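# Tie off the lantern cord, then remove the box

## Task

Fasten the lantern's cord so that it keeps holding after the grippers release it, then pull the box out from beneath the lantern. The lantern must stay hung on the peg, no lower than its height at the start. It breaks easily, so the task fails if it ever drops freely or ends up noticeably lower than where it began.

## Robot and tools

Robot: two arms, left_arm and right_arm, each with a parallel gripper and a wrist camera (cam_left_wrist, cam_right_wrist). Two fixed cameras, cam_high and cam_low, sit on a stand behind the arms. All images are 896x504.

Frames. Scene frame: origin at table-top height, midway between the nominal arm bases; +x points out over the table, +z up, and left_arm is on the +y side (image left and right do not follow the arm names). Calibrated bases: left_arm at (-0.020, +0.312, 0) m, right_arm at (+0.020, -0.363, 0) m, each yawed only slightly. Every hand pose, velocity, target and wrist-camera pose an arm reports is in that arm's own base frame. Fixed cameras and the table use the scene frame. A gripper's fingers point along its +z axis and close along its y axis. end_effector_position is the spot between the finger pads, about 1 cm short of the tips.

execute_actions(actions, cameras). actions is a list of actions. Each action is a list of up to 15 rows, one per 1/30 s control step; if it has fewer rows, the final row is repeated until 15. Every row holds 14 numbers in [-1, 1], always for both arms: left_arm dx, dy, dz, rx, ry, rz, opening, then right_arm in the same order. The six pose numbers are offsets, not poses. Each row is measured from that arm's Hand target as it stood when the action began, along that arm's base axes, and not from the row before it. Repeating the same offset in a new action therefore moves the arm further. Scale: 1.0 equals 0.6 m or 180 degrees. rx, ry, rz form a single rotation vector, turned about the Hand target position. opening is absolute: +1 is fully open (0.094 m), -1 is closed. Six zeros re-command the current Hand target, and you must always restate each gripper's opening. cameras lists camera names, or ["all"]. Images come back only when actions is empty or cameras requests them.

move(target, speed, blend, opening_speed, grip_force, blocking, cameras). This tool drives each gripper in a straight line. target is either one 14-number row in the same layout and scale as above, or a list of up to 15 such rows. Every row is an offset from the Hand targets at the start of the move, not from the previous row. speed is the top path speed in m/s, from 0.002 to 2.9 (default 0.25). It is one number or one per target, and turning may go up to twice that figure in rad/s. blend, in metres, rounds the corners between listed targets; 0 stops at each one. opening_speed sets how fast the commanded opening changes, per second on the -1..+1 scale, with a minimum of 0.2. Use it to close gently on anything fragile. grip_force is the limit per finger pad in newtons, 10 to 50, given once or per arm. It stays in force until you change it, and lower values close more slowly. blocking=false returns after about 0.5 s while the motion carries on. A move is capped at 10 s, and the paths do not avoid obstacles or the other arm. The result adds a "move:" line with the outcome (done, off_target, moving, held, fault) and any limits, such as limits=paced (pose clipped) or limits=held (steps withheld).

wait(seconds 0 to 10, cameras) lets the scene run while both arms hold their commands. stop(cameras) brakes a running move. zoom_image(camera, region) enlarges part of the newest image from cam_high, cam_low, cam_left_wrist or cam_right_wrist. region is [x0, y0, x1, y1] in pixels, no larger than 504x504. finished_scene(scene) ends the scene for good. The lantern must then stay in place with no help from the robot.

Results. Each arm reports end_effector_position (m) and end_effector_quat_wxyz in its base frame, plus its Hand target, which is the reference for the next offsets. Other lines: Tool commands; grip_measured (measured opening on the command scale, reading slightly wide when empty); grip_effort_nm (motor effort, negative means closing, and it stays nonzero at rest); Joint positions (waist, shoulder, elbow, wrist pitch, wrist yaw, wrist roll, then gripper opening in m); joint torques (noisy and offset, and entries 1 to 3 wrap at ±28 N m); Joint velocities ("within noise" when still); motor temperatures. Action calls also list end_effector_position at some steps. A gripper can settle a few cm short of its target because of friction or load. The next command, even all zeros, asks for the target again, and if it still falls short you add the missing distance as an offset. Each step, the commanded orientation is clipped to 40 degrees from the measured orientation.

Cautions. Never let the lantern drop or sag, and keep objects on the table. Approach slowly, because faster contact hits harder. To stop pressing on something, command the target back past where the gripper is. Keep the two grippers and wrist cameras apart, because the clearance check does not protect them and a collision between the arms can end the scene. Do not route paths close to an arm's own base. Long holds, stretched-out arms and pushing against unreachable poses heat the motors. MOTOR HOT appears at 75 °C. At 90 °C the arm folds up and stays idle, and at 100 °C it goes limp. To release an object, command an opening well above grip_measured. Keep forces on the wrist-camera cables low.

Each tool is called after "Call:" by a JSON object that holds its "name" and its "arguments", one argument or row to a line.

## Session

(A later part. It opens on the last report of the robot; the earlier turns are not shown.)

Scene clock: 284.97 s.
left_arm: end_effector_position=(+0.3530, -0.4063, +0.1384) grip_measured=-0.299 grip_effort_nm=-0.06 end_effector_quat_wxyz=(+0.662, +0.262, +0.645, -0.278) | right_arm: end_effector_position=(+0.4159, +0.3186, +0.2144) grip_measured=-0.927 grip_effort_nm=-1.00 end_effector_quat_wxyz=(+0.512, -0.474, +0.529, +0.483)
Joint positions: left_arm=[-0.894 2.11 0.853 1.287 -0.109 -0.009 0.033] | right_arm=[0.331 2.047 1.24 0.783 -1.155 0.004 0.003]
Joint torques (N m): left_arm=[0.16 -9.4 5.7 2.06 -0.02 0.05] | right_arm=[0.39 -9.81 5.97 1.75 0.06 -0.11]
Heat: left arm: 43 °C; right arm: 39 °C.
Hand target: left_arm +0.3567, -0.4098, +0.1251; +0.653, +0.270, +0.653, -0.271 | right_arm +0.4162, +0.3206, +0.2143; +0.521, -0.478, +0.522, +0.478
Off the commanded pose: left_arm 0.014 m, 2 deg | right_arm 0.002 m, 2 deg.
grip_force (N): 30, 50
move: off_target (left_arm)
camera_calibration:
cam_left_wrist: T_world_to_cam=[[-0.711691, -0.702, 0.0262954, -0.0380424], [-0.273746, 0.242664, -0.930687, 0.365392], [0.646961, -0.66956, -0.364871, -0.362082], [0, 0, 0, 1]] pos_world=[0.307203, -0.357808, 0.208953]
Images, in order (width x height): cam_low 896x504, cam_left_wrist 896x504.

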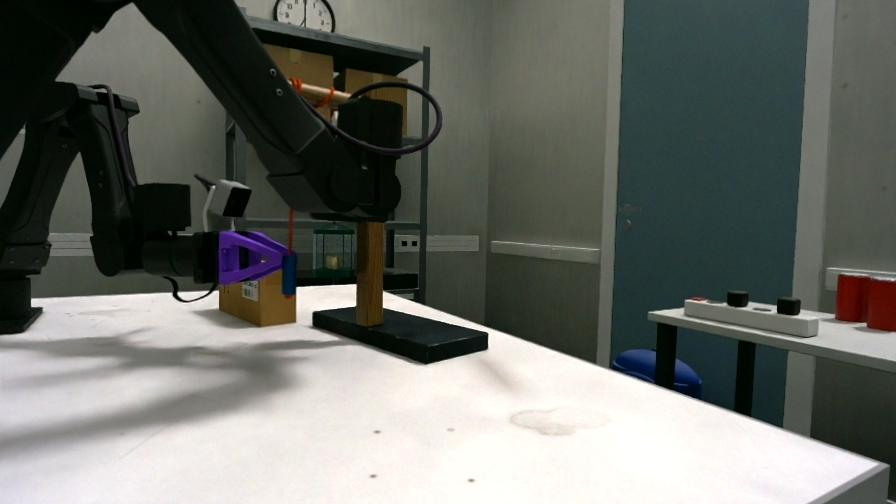

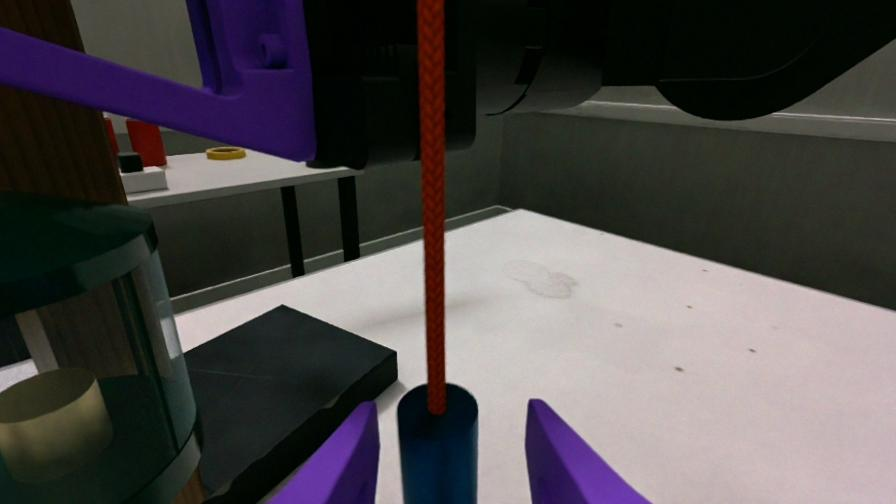

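Call:
{"name": "move", "arguments": {
  "target": [0.008,-0.012,-0.033,0,0,0,-0.3,0,0,0,0,0,0,-1],
  "speed": 0.03,
  "cameras": ["cam_left_wrist"]
}}

Call:
{"name": "zoom_image", "arguments": {
  "camera": "cam_left_wrist",
  "region": [200, 250, 650, 504]
}}

Scene clock: 287.37 s.
left_arm: end_effector_position=(+0.3592, -0.4139, +0.1137) grip_measured=-0.299 grip_effort_nm=-0.06 end_effector_quat_wxyz=(+0.655, +0.266, +0.652, -0.275) | right_arm: end_effector_position=(+0.4159, +0.3186, +0.2144) grip_measured=-0.927 grip_effort_nm=-1.00 end_effector_quat_wxyz=(+0.512, -0.474, +0.529, +0.483)
Joint positions: left_arm=[-0.894 2.201 0.897 1.313 -0.109 -0.009 0.033] | right_arm=[0.331 2.047 1.24 0.783 -1.155 0.004 0.003]
Joint torques (N m): left_arm=[-0.01 -9.96 5.39 2.27 -0.05 0.06] | right_arm=[0.39 -9.83 5.96 1.74 0.06 -0.11]
Heat: left arm: 43 °C; right arm: 39 °C.
Hand target: left_arm +0.3615, -0.4170, +0.1055; +0.653, +0.270, +0.653, -0.271 | right_arm +0.4162, +0.3206, +0.2143; +0.521, -0.478, +0.522, +0.478
Off the commanded pose: left_arm 0.009 m, 1 deg | right_arm 0.002 m, 2 deg.
grip_force (N): 30, 50
move: done
camera_calibration:
cam_left_wrist: T_world_to_cam=[[-0.711372, -0.702406, 0.0239966, -0.0384461], [-0.286345, 0.25848, -0.922602, 0.356073], [0.641839, -0.663185, -0.385006, -0.373438], [0, 0, 0, 1]] pos_world=[0.314297, -0.366701, 0.18566]
Images, in order (width x height): cam_left_wrist 896x504.

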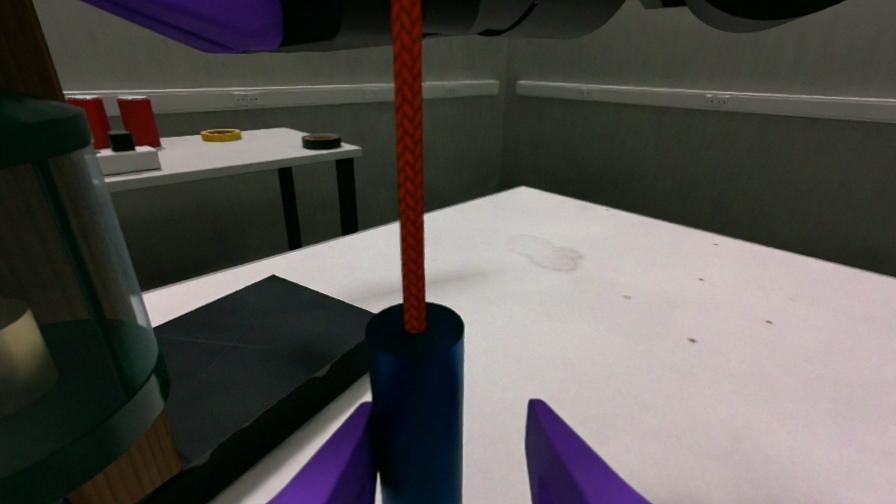

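Scaled by 1.120 from the camera's 896x504 image, which has a finer 1280x720 frame.

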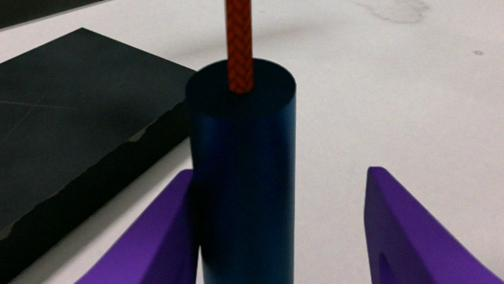

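Call:
{"name": "move", "arguments": {
  "target": [0,0,0,0,0,0,-0.8,0,0,0,0,0,0,-1],
  "opening_speed": 0.3,
  "cameras": ["cam_left_wrist"]
}}

Scene clock: 290.40 s.
left_arm: end_effector_position=(+0.3591, -0.4139, +0.1139) grip_measured=-0.626 grip_effort_nm=-0.64 end_effector_quat_wxyz=(+0.655, +0.266, +0.651, -0.275) | right_arm: end_effector_position=(+0.4159, +0.3186, +0.2144) grip_measured=-0.927 grip_effort_nm=-1.00 end_effector_quat_wxyz=(+0.512, -0.474, +0.529, +0.483)
Joint positions: left_arm=[-0.894 2.201 0.897 1.314 -0.109 -0.009 0.018] | right_arm=[0.331 2.047 1.24 0.783 -1.155 0.004 0.003]
Joint torques (N m): left_arm=[0.03 -9.96 5.46 2.24 -0.06 0.06] | right_arm=[0.42 -9.83 5.98 1.74 0.06 -0.1]
Heat: left arm: 43 °C; right arm: 39 °C.
Hand target: left_arm +0.3615, -0.4170, +0.1055; +0.654, +0.270, +0.653, -0.271 | right_arm +0.4162, +0.3206, +0.2143; +0.521, -0.478, +0.522, +0.478
Off the commanded pose: left_arm 0.009 m, 1 deg | right_arm 0.002 m, 2 deg.
grip_force (N): 30, 50
move: done
camera_calibration:
cam_left_wrist: T_world_to_cam=[[-0.711388, -0.702384, 0.0241494, -0.038396], [-0.285935, 0.257869, -0.9229, 0.355934], [0.642003, -0.663445, -0.384282, -0.373577], [0, 0, 0, 1]] pos_world=[0.314297, -0.366601, 0.18586]
Images, in order (width x height): cam_left_wrist 896x504.

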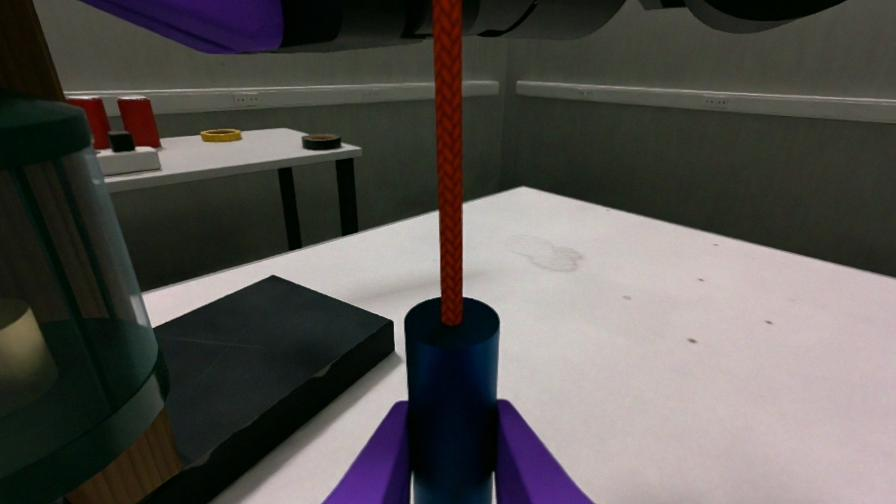

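Call:
{"name": "move", "arguments": {
  "target": [
    [0,0,-0.025,0,0,0,-0.8,0,0,0,0,0,0,-1],
    [0,0,-0.05,0,0,0,-0.8,0,0,0,0,0,0,-1]
  ],
  "speed": 0.03,
  "cameras": ["cam_left_wrist","cam_high","cam_low","cam_right_wrist"]
}}

Call:
{"name": "zoom_image", "arguments": {
  "camera": "cam_high",
  "region": [400, 140, 580, 300]
}}

Call:
{"name": "zoom_image", "arguments": {
  "camera": "cam_low",
  "region": [250, 60, 450, 300]
}}

Scene clock: 293.07 s.
left_arm: end_effector_position=(+0.3607, -0.4159, +0.1107) grip_measured=-0.626 grip_effort_nm=-0.64 end_effector_quat_wxyz=(+0.677, +0.253, +0.628, -0.287) | right_arm: end_effector_position=(+0.4159, +0.3186, +0.2144) grip_measured=-0.927 grip_effort_nm=-1.00 end_effector_quat_wxyz=(+0.512, -0.474, +0.529, +0.483)
Joint positions: left_arm=[-0.894 2.286 0.918 1.451 -0.109 -0.009 0.018] | right_arm=[0.331 2.047 1.24 0.783 -1.155 0.004 0.003]
Joint torques (N m): left_arm=[0.01 -8.44 3.59 1.84 -0.03 0.06] | right_arm=[0.39 -9.81 5.96 1.75 0.07 -0.11]
Heat: left arm: 43 °C; right arm: 39 °C.
Hand target: left_arm +0.3615, -0.4169, +0.0754; +0.653, +0.270, +0.653, -0.271 | right_arm +0.4162, +0.3206, +0.2143; +0.521, -0.478, +0.522, +0.478
Off the commanded pose: left_arm 0.035 m, 5 deg | right_arm 0.002 m, 2 deg.
grip_force (N): 30, 50
move: off_target (left_arm)
camera_calibration:
cam_left_wrist: T_world_to_cam=[[-0.712682, -0.700779, 0.0315173, -0.0383242], [-0.242951, 0.204431, -0.948252, 0.318935], [0.658072, -0.68346, -0.315949, -0.398809], [0, 0, 0, 1]] pos_world=[0.312618, -0.364627, 0.177635]
cam_right_wrist: T_world_to_cam=[[0.997411, -0.0711036, -0.0107182, -0.388652], [-0.039813, -0.421947, -0.905746, 0.385305], [0.0598792, 0.903828, -0.423686, -0.131944], [0, 0, 0, 1]] pos_world=[0.410887, 0.254198, 0.28892]

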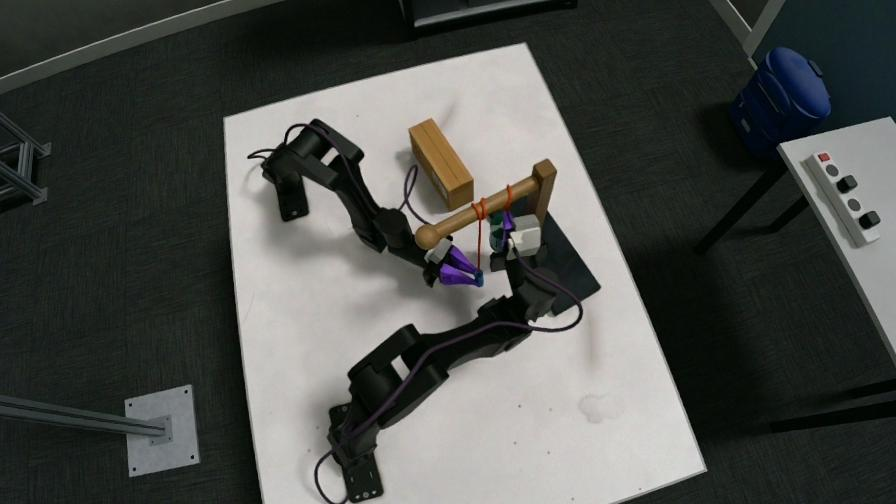

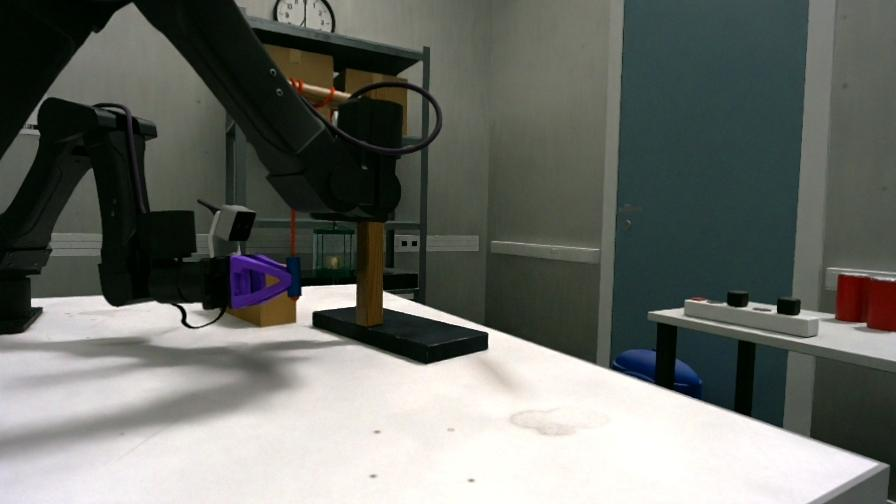

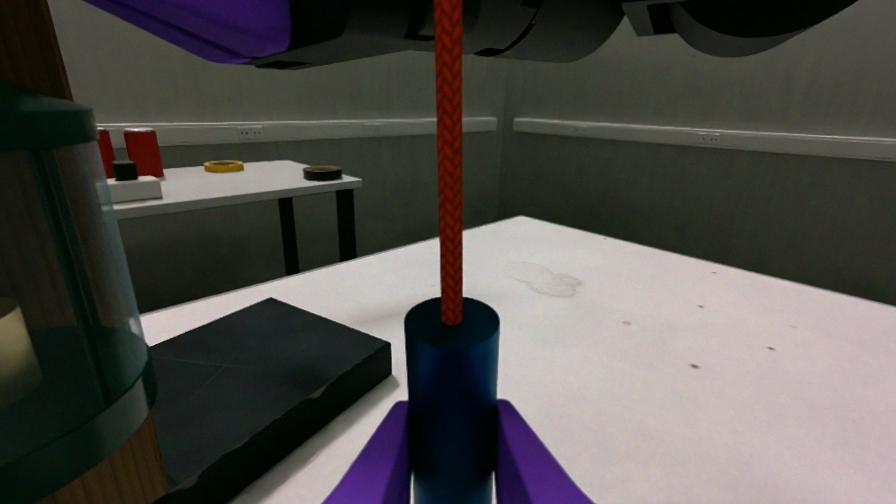

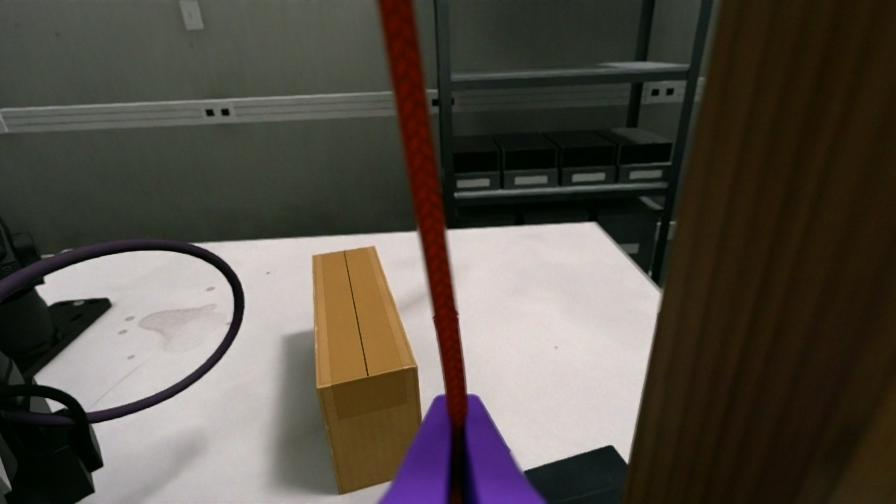

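Scaled by 2.800 from the camera's 896x504 image, which has a finer 1280x720 frame.

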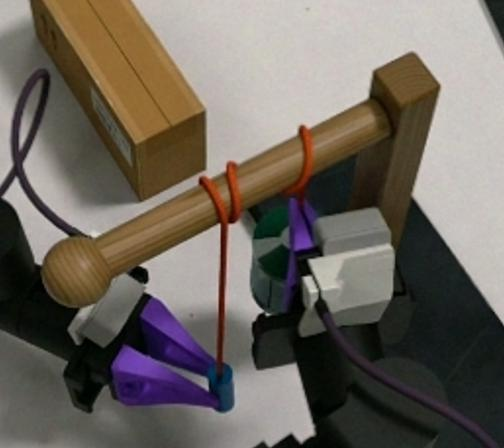

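Scaled by 2.100 from the camera's 896x504 image, which has a finer 1280x720 frame.

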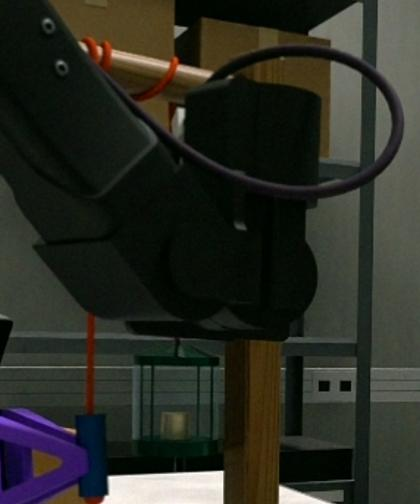

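Call:
{"name": "zoom_image", "arguments": {
  "camera": "cam_low",
  "region": [280, 70, 360, 120]
}}

Call:
{"name": "zoom_image", "arguments": {
  "camera": "cam_high",
  "region": [450, 170, 540, 230]
}}

Scaled by 6.300 from the camera's 896x504 image, which has a finer 1280x720 frame.

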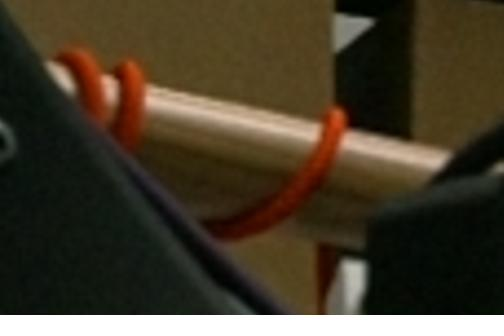

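Scaled by 5.600 from the camera's 896x504 image, which has a finer 1280x720 frame.

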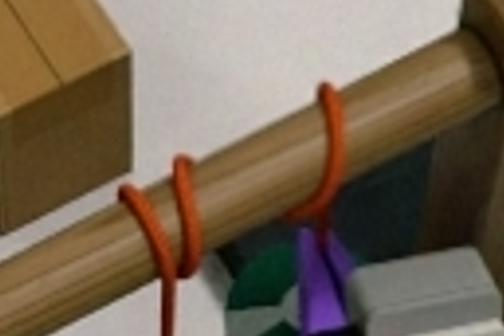

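Call:
{"name": "zoom_image", "arguments": {
  "camera": "cam_low",
  "region": [290, 200, 390, 300]
}}

Scaled by 5.040 from the camera's 896x504 image, which has a finer 1280x720 frame.

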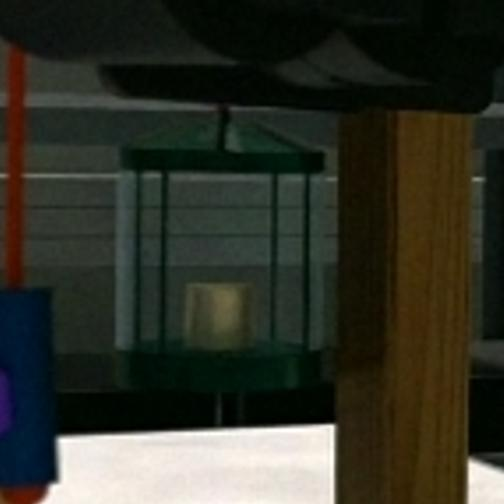

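Call:
{"name": "move", "arguments": {
  "target": [0,0,0,0,0,0,-0.8,0,-0.04,0.0,0,0,0,-1],
  "speed": 0.03,
  "cameras": ["cam_low"]
}}

Call:
{"name": "zoom_image", "arguments": {
  "camera": "cam_low",
  "region": [290, 200, 390, 300]
}}

Call:
{"name": "move", "arguments": {
  "target": [0,0,0,0,0,0,-0.8,0,0,0.04,0,0,0,-1],
  "speed": 0.03,
  "cameras": ["cam_low","cam_right_wrist","cam_high"]
}}

Call:
{"name": "zoom_image", "arguments": {
  "camera": "cam_low",
  "region": [290, 200, 390, 300]
}}

Call:
{"name": "zoom_image", "arguments": {
  "camera": "cam_high",
  "region": [400, 140, 580, 300]
}}

Scene clock: 300.63 s.
left_arm: end_effector_position=(+0.3607, -0.4159, +0.1107) grip_measured=-0.626 grip_effort_nm=-0.65 end_effector_quat_wxyz=(+0.677, +0.253, +0.628, -0.287) | right_arm: end_effector_position=(+0.4172, +0.3007, +0.2099) grip_measured=-0.927 grip_effort_nm=-1.00 end_effector_quat_wxyz=(+0.514, -0.476, +0.526, +0.483)
Joint positions: left_arm=[-0.894 2.286 0.918 1.451 -0.109 -0.009 0.018] | right_arm=[0.289 2.047 1.213 0.818 -1.2 0.004 0.003]
Joint torques (N m): left_arm=[-0.03 -8.44 3.63 1.84 -0.04 0.05] | right_arm=[-0.5 -11.33 5.16 1.55 -0.03 -0.09]
Heat: left arm: 42 °C; right arm: 39 °C.
Hand target: left_arm +0.3615, -0.4169, +0.0754; +0.653, +0.270, +0.653, -0.271 | right_arm +0.4161, +0.2968, +0.2143; +0.521, -0.478, +0.522, +0.478
Off the commanded pose: left_arm 0.035 m, 5 deg | right_arm 0.006 m, 1 deg.
grip_force (N): 30, 50
move: off_target (left_arm)
Images, in order (width x height): cam_low 896x504.

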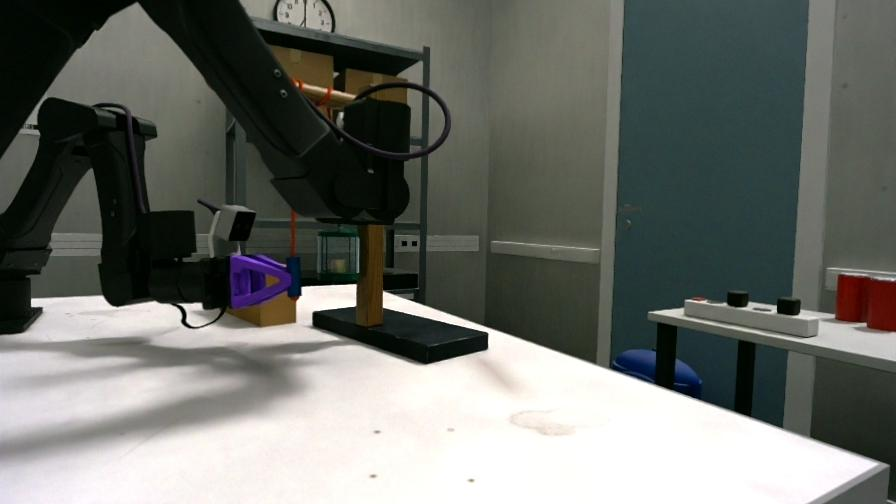

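Scaled by 5.040 from the camera's 896x504 image, which has a finer 1280x720 frame.

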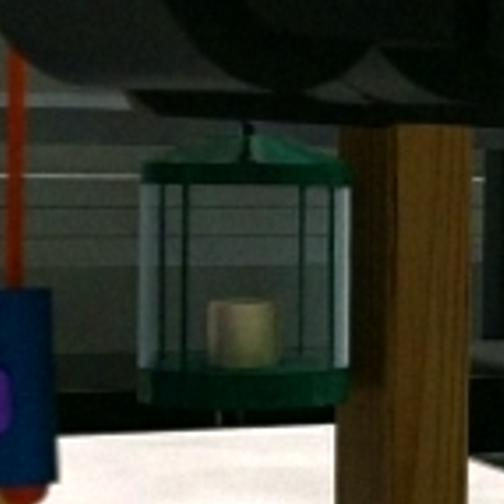

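Scene clock: 301.97 s.
left_arm: end_effector_position=(+0.3607, -0.4159, +0.1107) grip_measured=-0.626 grip_effort_nm=-0.64 end_effector_quat_wxyz=(+0.677, +0.253, +0.628, -0.287) | right_arm: end_effector_position=(+0.4150, +0.3001, +0.2095) grip_measured=-0.927 grip_effort_nm=-1.00 end_effector_quat_wxyz=(+0.498, -0.468, +0.541, +0.490)
Joint positions: left_arm=[-0.894 2.286 0.918 1.451 -0.109 -0.009 0.018] | right_arm=[0.289 2.028 1.213 0.749 -1.202 0.004 0.003]
Joint torques (N m): left_arm=[-0.01 -8.39 3.66 1.83 -0.04 0.06] | right_arm=[-0.49 -13.56 7.84 1.43 -0.04 -0.08]
Heat: left arm: 42 °C; right arm: 38 °C.
Hand target: left_arm +0.3615, -0.4169, +0.0754; +0.653, +0.270, +0.653, -0.271 | right_arm +0.4161, +0.2968, +0.2382; +0.521, -0.478, +0.522, +0.478
Off the commanded pose: left_arm 0.035 m, 5 deg | right_arm 0.029 m, 4 deg.
grip_force (N): 30, 50
move: off_target (left_arm, right_arm)
camera_calibration:
cam_right_wrist: T_world_to_cam=[[0.996474, -0.0672738, -0.0501467, -0.38156], [-0.0743963, -0.431996, -0.898802, 0.388866], [0.0388027, 0.899363, -0.435477, -0.104611], [0, 0, 0, 1]] pos_world=[0.413204, 0.236403, 0.284823]
Images, in order (width x height): cam_high 896x504, cam_low 896x504, cam_right_wrist 896x504.

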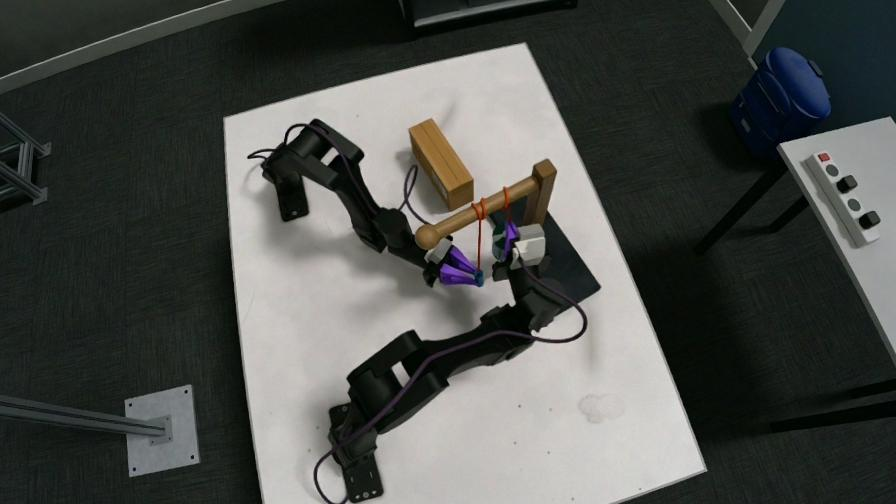

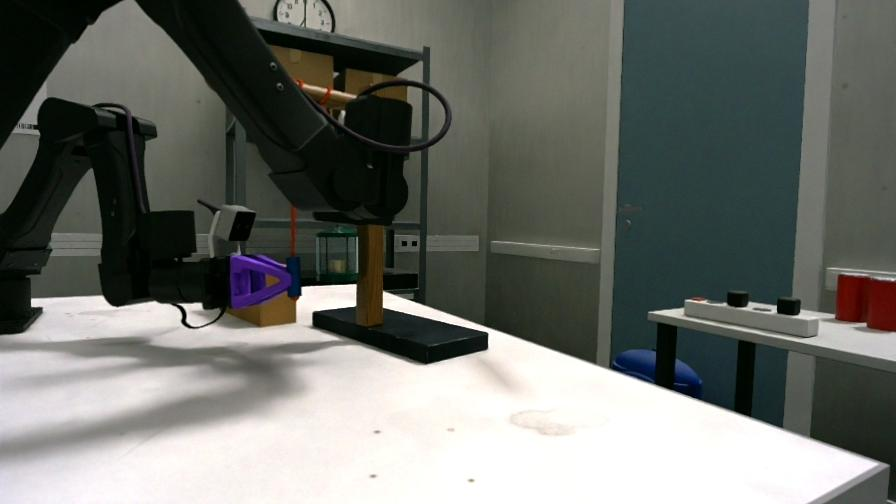

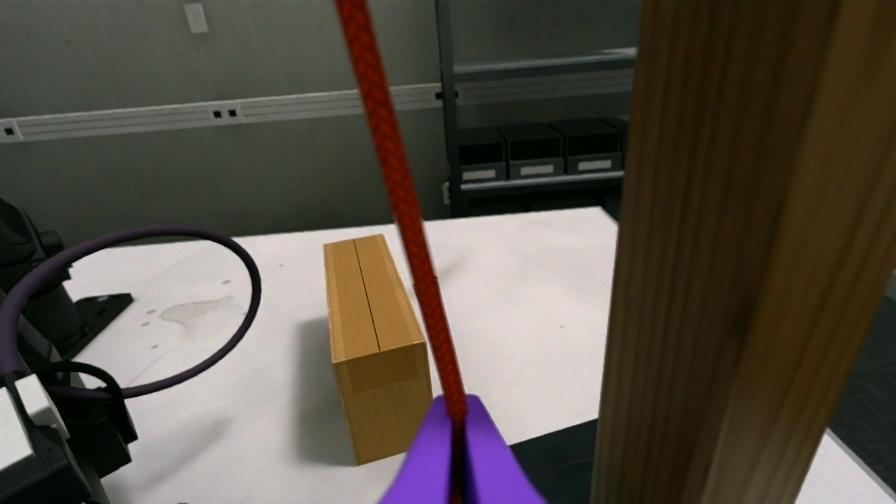

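Scaled by 5.040 from the camera's 896x504 image, which has a finer 1280x720 frame.

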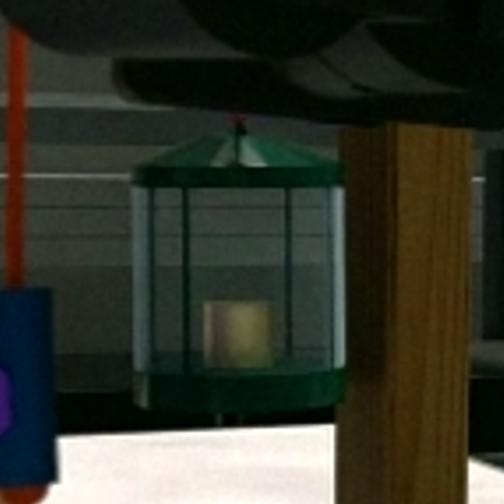

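Scaled by 2.800 from the camera's 896x504 image, which has a finer 1280x720 frame.

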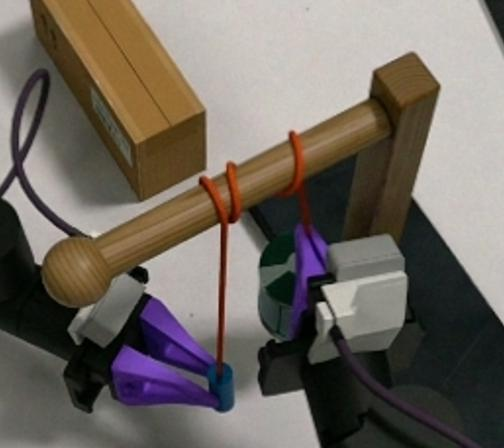

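Call:
{"name": "move", "arguments": {
  "target": [0,0,0,0,0,0,-0.8,0,-0.005,0.03,0,0,0,-1],
  "speed": 0.02
}}

Scene clock: 304.07 s.
left_arm: end_effector_position=(+0.3607, -0.4159, +0.1107) grip_measured=-0.626 grip_effort_nm=-0.64 end_effector_quat_wxyz=(+0.677, +0.253, +0.628, -0.287) | right_arm: end_effector_position=(+0.4153, +0.2967, +0.2127) grip_measured=-0.927 grip_effort_nm=-1.00 end_effector_quat_wxyz=(+0.482, -0.457, +0.559, +0.497)
Joint positions: left_arm=[-0.894 2.286 0.918 1.451 -0.109 -0.009 0.018] | right_arm=[0.282 2.003 1.224 0.66 -1.202 0.004 0.003]
Joint torques (N m): left_arm=[-0.03 -8.42 3.66 1.84 -0.04 0.06] | right_arm=[-0.54 -14.45 9.09 1.65 -0.14 -0.11]
Heat: left arm: 42 °C; right arm: 38 °C.
Hand target: left_arm +0.3615, -0.4169, +0.0754; +0.653, +0.270, +0.653, -0.271 | right_arm +0.4161, +0.2937, +0.2562; +0.521, -0.478, +0.522, +0.478
Off the commanded pose: left_arm 0.035 m, 5 deg | right_arm 0.044 m, 7 deg.
grip_force (N): 30, 50
move: off_target (left_arm, right_arm)

Call:
{"name": "move", "arguments": {
  "target": [0,0,0,0,0,0,-0.8,0,-0.005,0.02,0,0,0,-1],
  "speed": 0.02,
  "cameras": ["all"]
}}

Call:
{"name": "zoom_image", "arguments": {
  "camera": "cam_low",
  "region": [290, 200, 390, 300]
}}

Call:
{"name": "zoom_image", "arguments": {
  "camera": "cam_high",
  "region": [400, 140, 580, 300]
}}

Scene clock: 306.50 s.
left_arm: end_effector_position=(+0.3606, -0.4158, +0.1030) grip_measured=-0.626 grip_effort_nm=-0.65 end_effector_quat_wxyz=(+0.673, +0.256, +0.633, -0.285) | right_arm: end_effector_position=(+0.4173, +0.2939, +0.2218) grip_measured=-0.927 grip_effort_nm=-1.00 end_effector_quat_wxyz=(+0.480, -0.453, +0.564, +0.496)
Joint positions: left_arm=[-0.894 2.3 0.918 1.45 -0.109 -0.009 0.018] | right_arm=[0.276 1.983 1.243 0.609 -1.202 0.003 0.003]
Joint torques (N m): left_arm=[0.01 -9.57 3.88 1.86 -0.04 0.06] | right_arm=[-0.5 -14.53 9.29 1.71 -0.25 -0.12]
Heat: left arm: 42 °C; right arm: 38 °C.
Hand target: left_arm +0.3615, -0.4169, +0.0755; +0.653, +0.270, +0.653, -0.271 | right_arm +0.4161, +0.2907, +0.2682; +0.521, -0.478, +0.522, +0.478
Off the commanded pose: left_arm 0.028 m, 4 deg | right_arm 0.047 m, 8 deg.
grip_force (N): 30, 50
move: off_target (left_arm, right_arm)
camera_calibration:
cam_left_wrist: T_world_to_cam=[[-0.712437, -0.701094, 0.030009, -0.0380422], [-0.251723, 0.215411, -0.943522, 0.318896], [0.655033, -0.679754, -0.329948, -0.396992], [0, 0, 0, 1]] pos_world=[0.313214, -0.365222, 0.17104]
cam_right_wrist: T_world_to_cam=[[0.990442, -0.0823812, -0.110621, -0.363332], [-0.135923, -0.446761, -0.884268, 0.424194], [0.0234259, 0.890852, -0.453688, -0.0808487], [0, 0, 0, 1]] pos_world=[0.419411, 0.231606, 0.298229]

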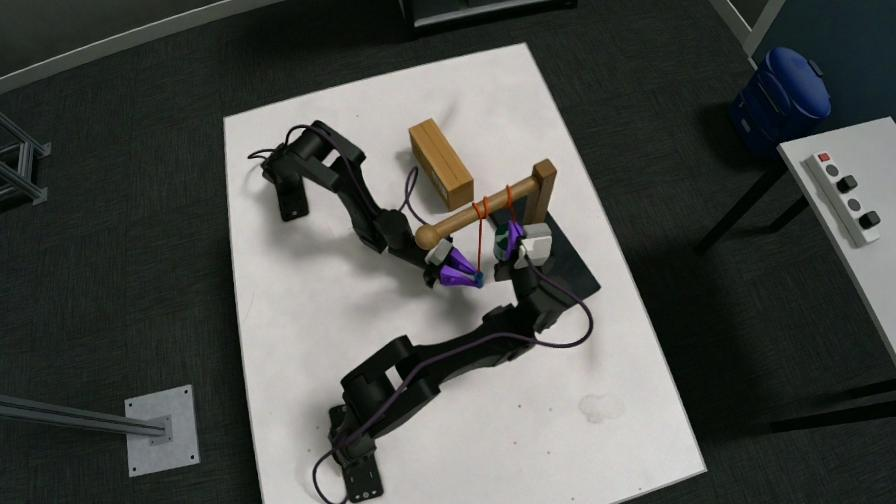

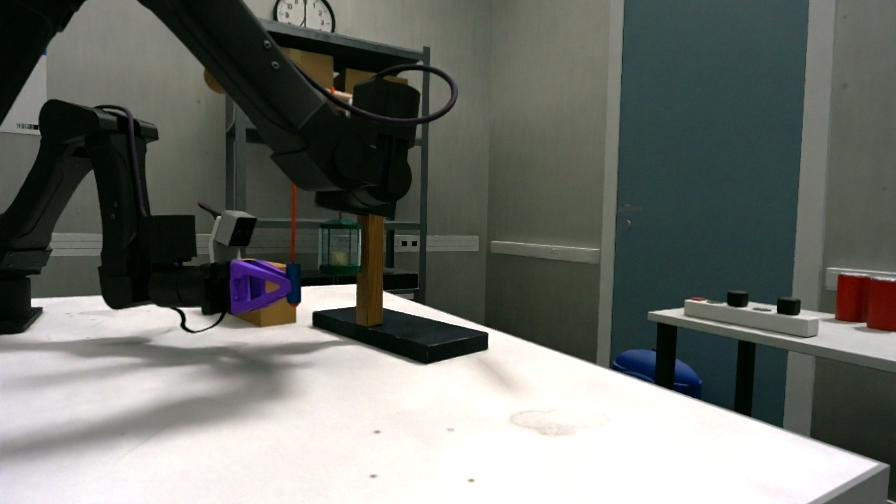

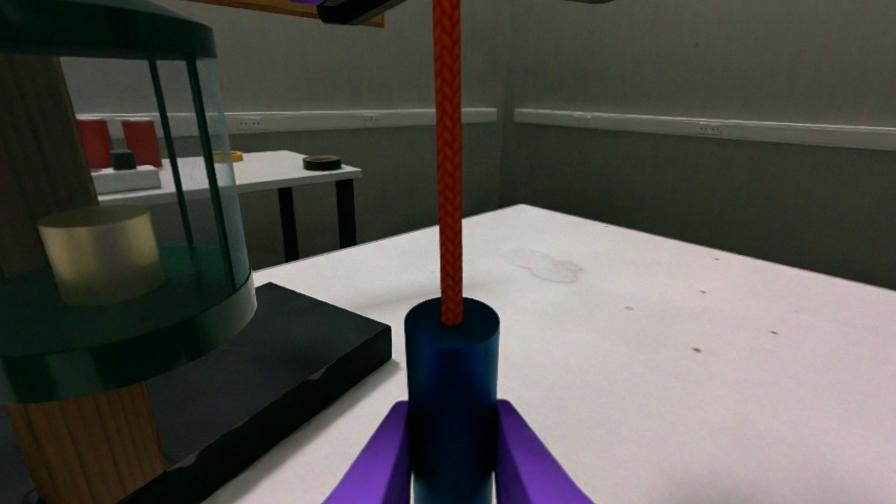

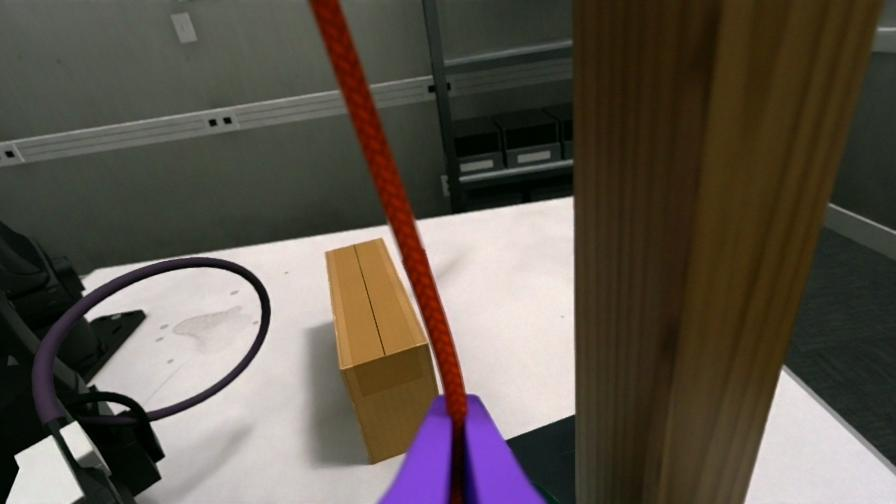

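Scaled by 5.040 from the camera's 896x504 image, which has a finer 1280x720 frame.

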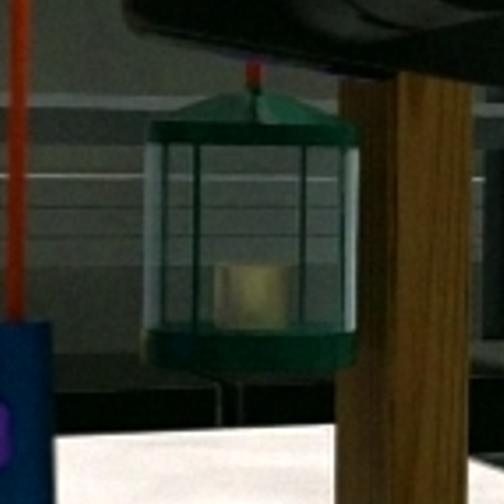

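Scaled by 2.800 from the camera's 896x504 image, which has a finer 1280x720 frame.

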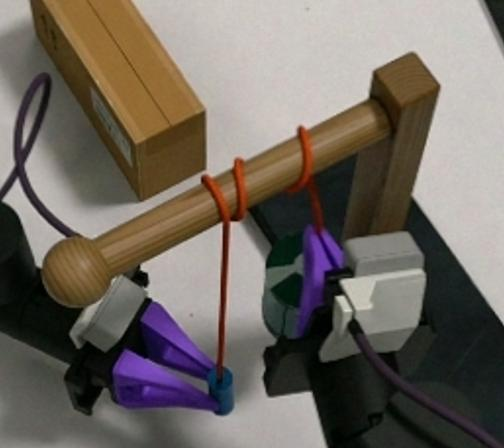

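Call:
{"name": "move", "arguments": {
  "target": [0,0,-0.02,0,0,0,-0.8,0,0,0,0,0,0,-1],
  "speed": 0.03,
  "cameras": ["cam_right_wrist","cam_low","cam_high"]
}}

Call:
{"name": "zoom_image", "arguments": {
  "camera": "cam_high",
  "region": [400, 140, 580, 300]
}}

Call:
{"name": "zoom_image", "arguments": {
  "camera": "cam_low",
  "region": [290, 200, 390, 300]
}}

Scene clock: 308.23 s.
left_arm: end_effector_position=(+0.3633, -0.4191, +0.1003) grip_measured=-0.626 grip_effort_nm=-0.64 end_effector_quat_wxyz=(+0.674, +0.255, +0.632, -0.285) | right_arm: end_effector_position=(+0.4173, +0.2938, +0.2217) grip_measured=-0.927 grip_effort_nm=-1.00 end_effector_quat_wxyz=(+0.479, -0.453, +0.564, +0.497)
Joint positions: left_arm=[-0.894 2.321 0.94 1.452 -0.109 -0.009 0.018] | right_arm=[0.276 1.983 1.243 0.609 -1.202 0.003 0.003]
Joint torques (N m): left_arm=[-0.01 -7.6 2.88 2.19 -0.04 0.06] | right_arm=[-0.42 -14.57 9.29 1.72 -0.23 -0.13]
Heat: left arm: 42 °C; right arm: 38 °C.
Hand target: left_arm +0.3615, -0.4170, +0.0635; +0.654, +0.270, +0.653, -0.271 | right_arm +0.4161, +0.2907, +0.2682; +0.521, -0.478, +0.522, +0.478
Off the commanded pose: left_arm 0.037 m, 4 deg | right_arm 0.047 m, 8 deg.
grip_force (N): 30, 50
move: off_target (left_arm, right_arm)
camera_calibration:
cam_right_wrist: T_world_to_cam=[[0.990367, -0.082414, -0.111273, -0.363209], [-0.136524, -0.446945, -0.884082, 0.424358], [0.0231282, 0.890757, -0.453891, -0.0806893], [0, 0, 0, 1]] pos_world=[0.419511, 0.231606, 0.298129]
Images, in order (width x height): cam_high 896x504, cam_low 896x504, cam_right_wrist 896x504.

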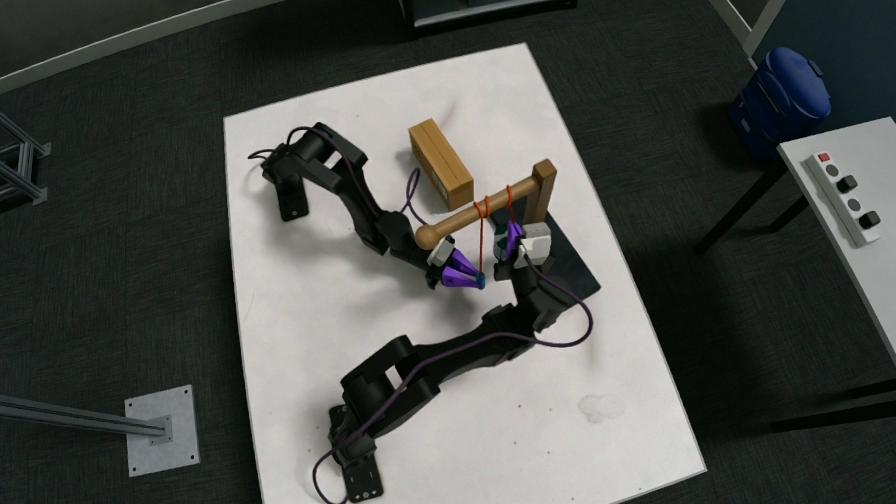

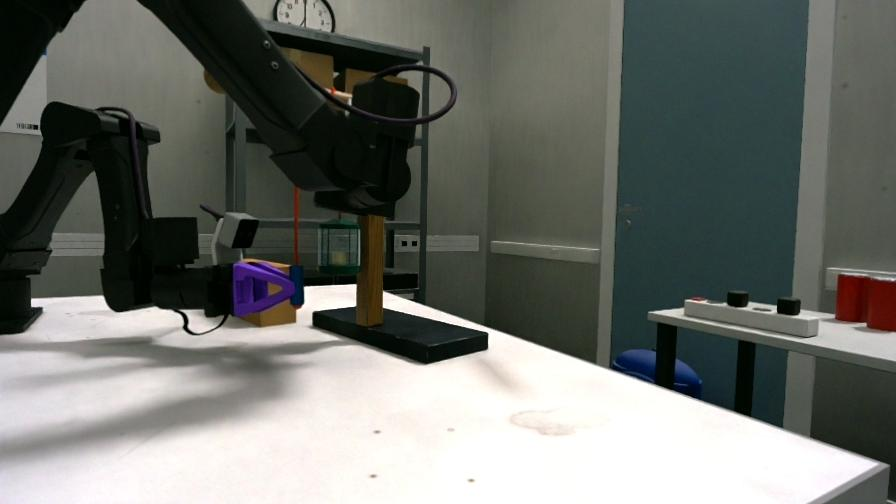

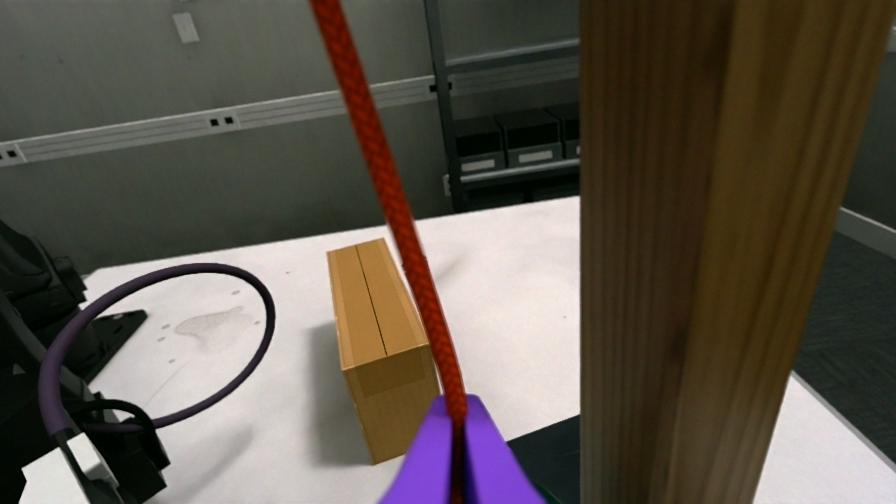

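Scaled by 2.800 from the camera's 896x504 image, which has a finer 1280x720 frame.

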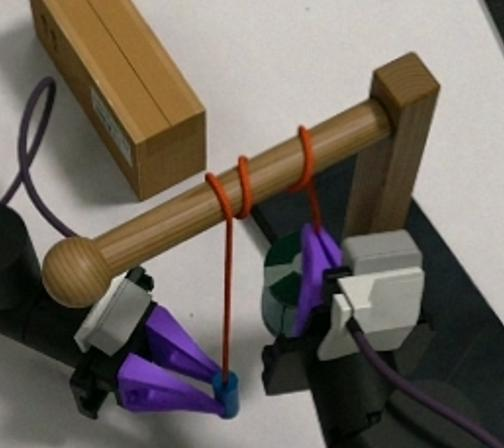

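Scaled by 5.040 from the camera's 896x504 image, which has a finer 1280x720 frame.

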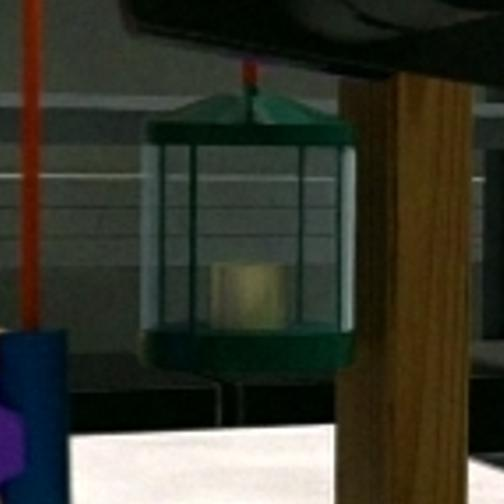

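Call:
{"name": "move", "arguments": {
  "target": [0,0,0,0,0,0,-0.8,0,0,-0.06,0,0,0,-1],
  "speed": 0.02,
  "cameras": ["cam_right_wrist","cam_low"]
}}

Call:
{"name": "zoom_image", "arguments": {
  "camera": "cam_low",
  "region": [290, 200, 390, 300]
}}

Scene clock: 311.23 s.
left_arm: end_effector_position=(+0.3631, -0.4188, +0.0932) grip_measured=-0.626 grip_effort_nm=-0.64 end_effector_quat_wxyz=(+0.670, +0.258, +0.636, -0.283) | right_arm: end_effector_position=(+0.4155, +0.2936, +0.2282) grip_measured=-0.927 grip_effort_nm=-1.00 end_effector_quat_wxyz=(+0.506, -0.470, +0.538, +0.484)
Joint positions: left_arm=[-0.894 2.334 0.94 1.452 -0.109 -0.009 0.018] | right_arm=[0.276 1.983 1.226 0.703 -1.205 -0.006 0.003]
Joint torques (N m): left_arm=[-0.05 -8.68 3.04 2.2 -0.05 0.06] | right_arm=[-0.54 -9.66 5.98 1.92 -0.16 -0.09]
Heat: left arm: 42 °C; right arm: 38 °C.
Hand target: left_arm +0.3615, -0.4170, +0.0635; +0.653, +0.270, +0.653, -0.271 | right_arm +0.4161, +0.2907, +0.2322; +0.521, -0.478, +0.522, +0.478
Off the commanded pose: left_arm 0.030 m, 3 deg | right_arm 0.005 m, 3 deg.
grip_force (N): 30, 50
move: off_target (left_arm, right_arm)
camera_calibration:
cam_right_wrist: T_world_to_cam=[[0.996544, -0.0772245, -0.0306015, -0.383237], [-0.0609311, -0.429186, -0.901158, 0.397055], [0.0564577, 0.899909, -0.432408, -0.0988816], [0, 0, 0, 1]] pos_world=[0.411688, 0.2298, 0.303325]
Images, in order (width x height): cam_low 896x504, cam_right_wrist 896x504.

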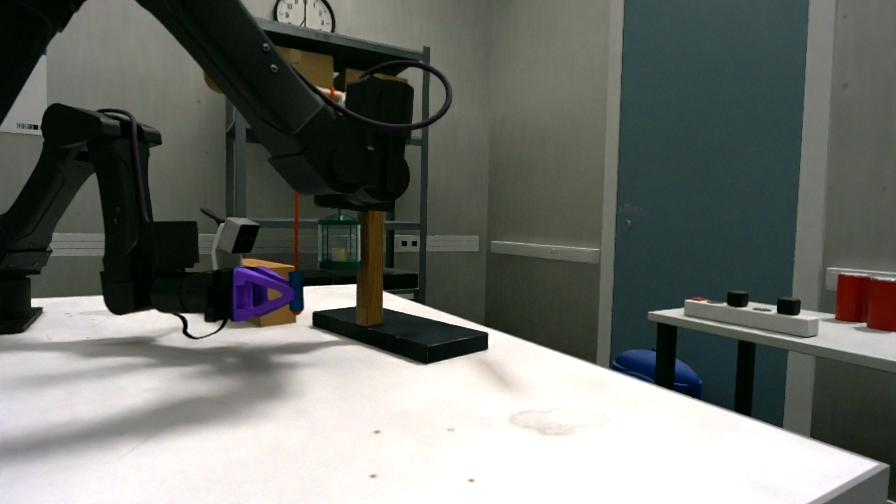

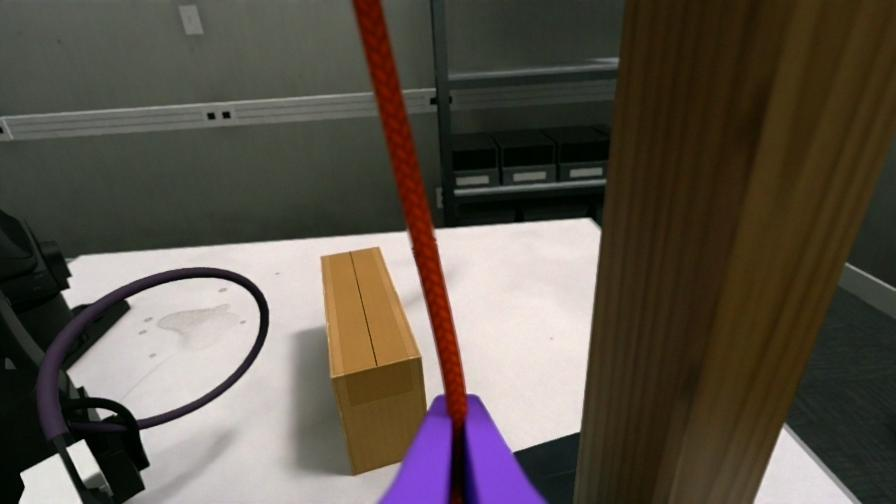

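Scaled by 5.040 from the camera's 896x504 image, which has a finer 1280x720 frame.

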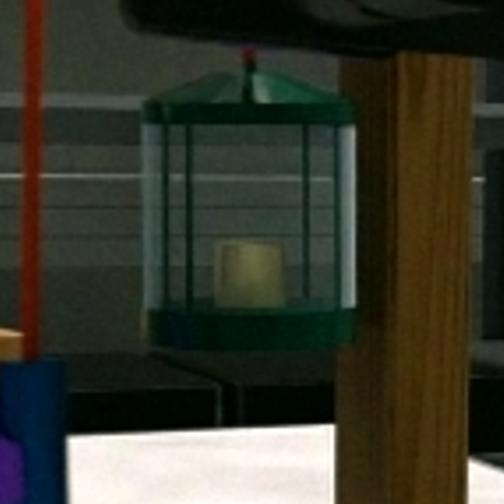

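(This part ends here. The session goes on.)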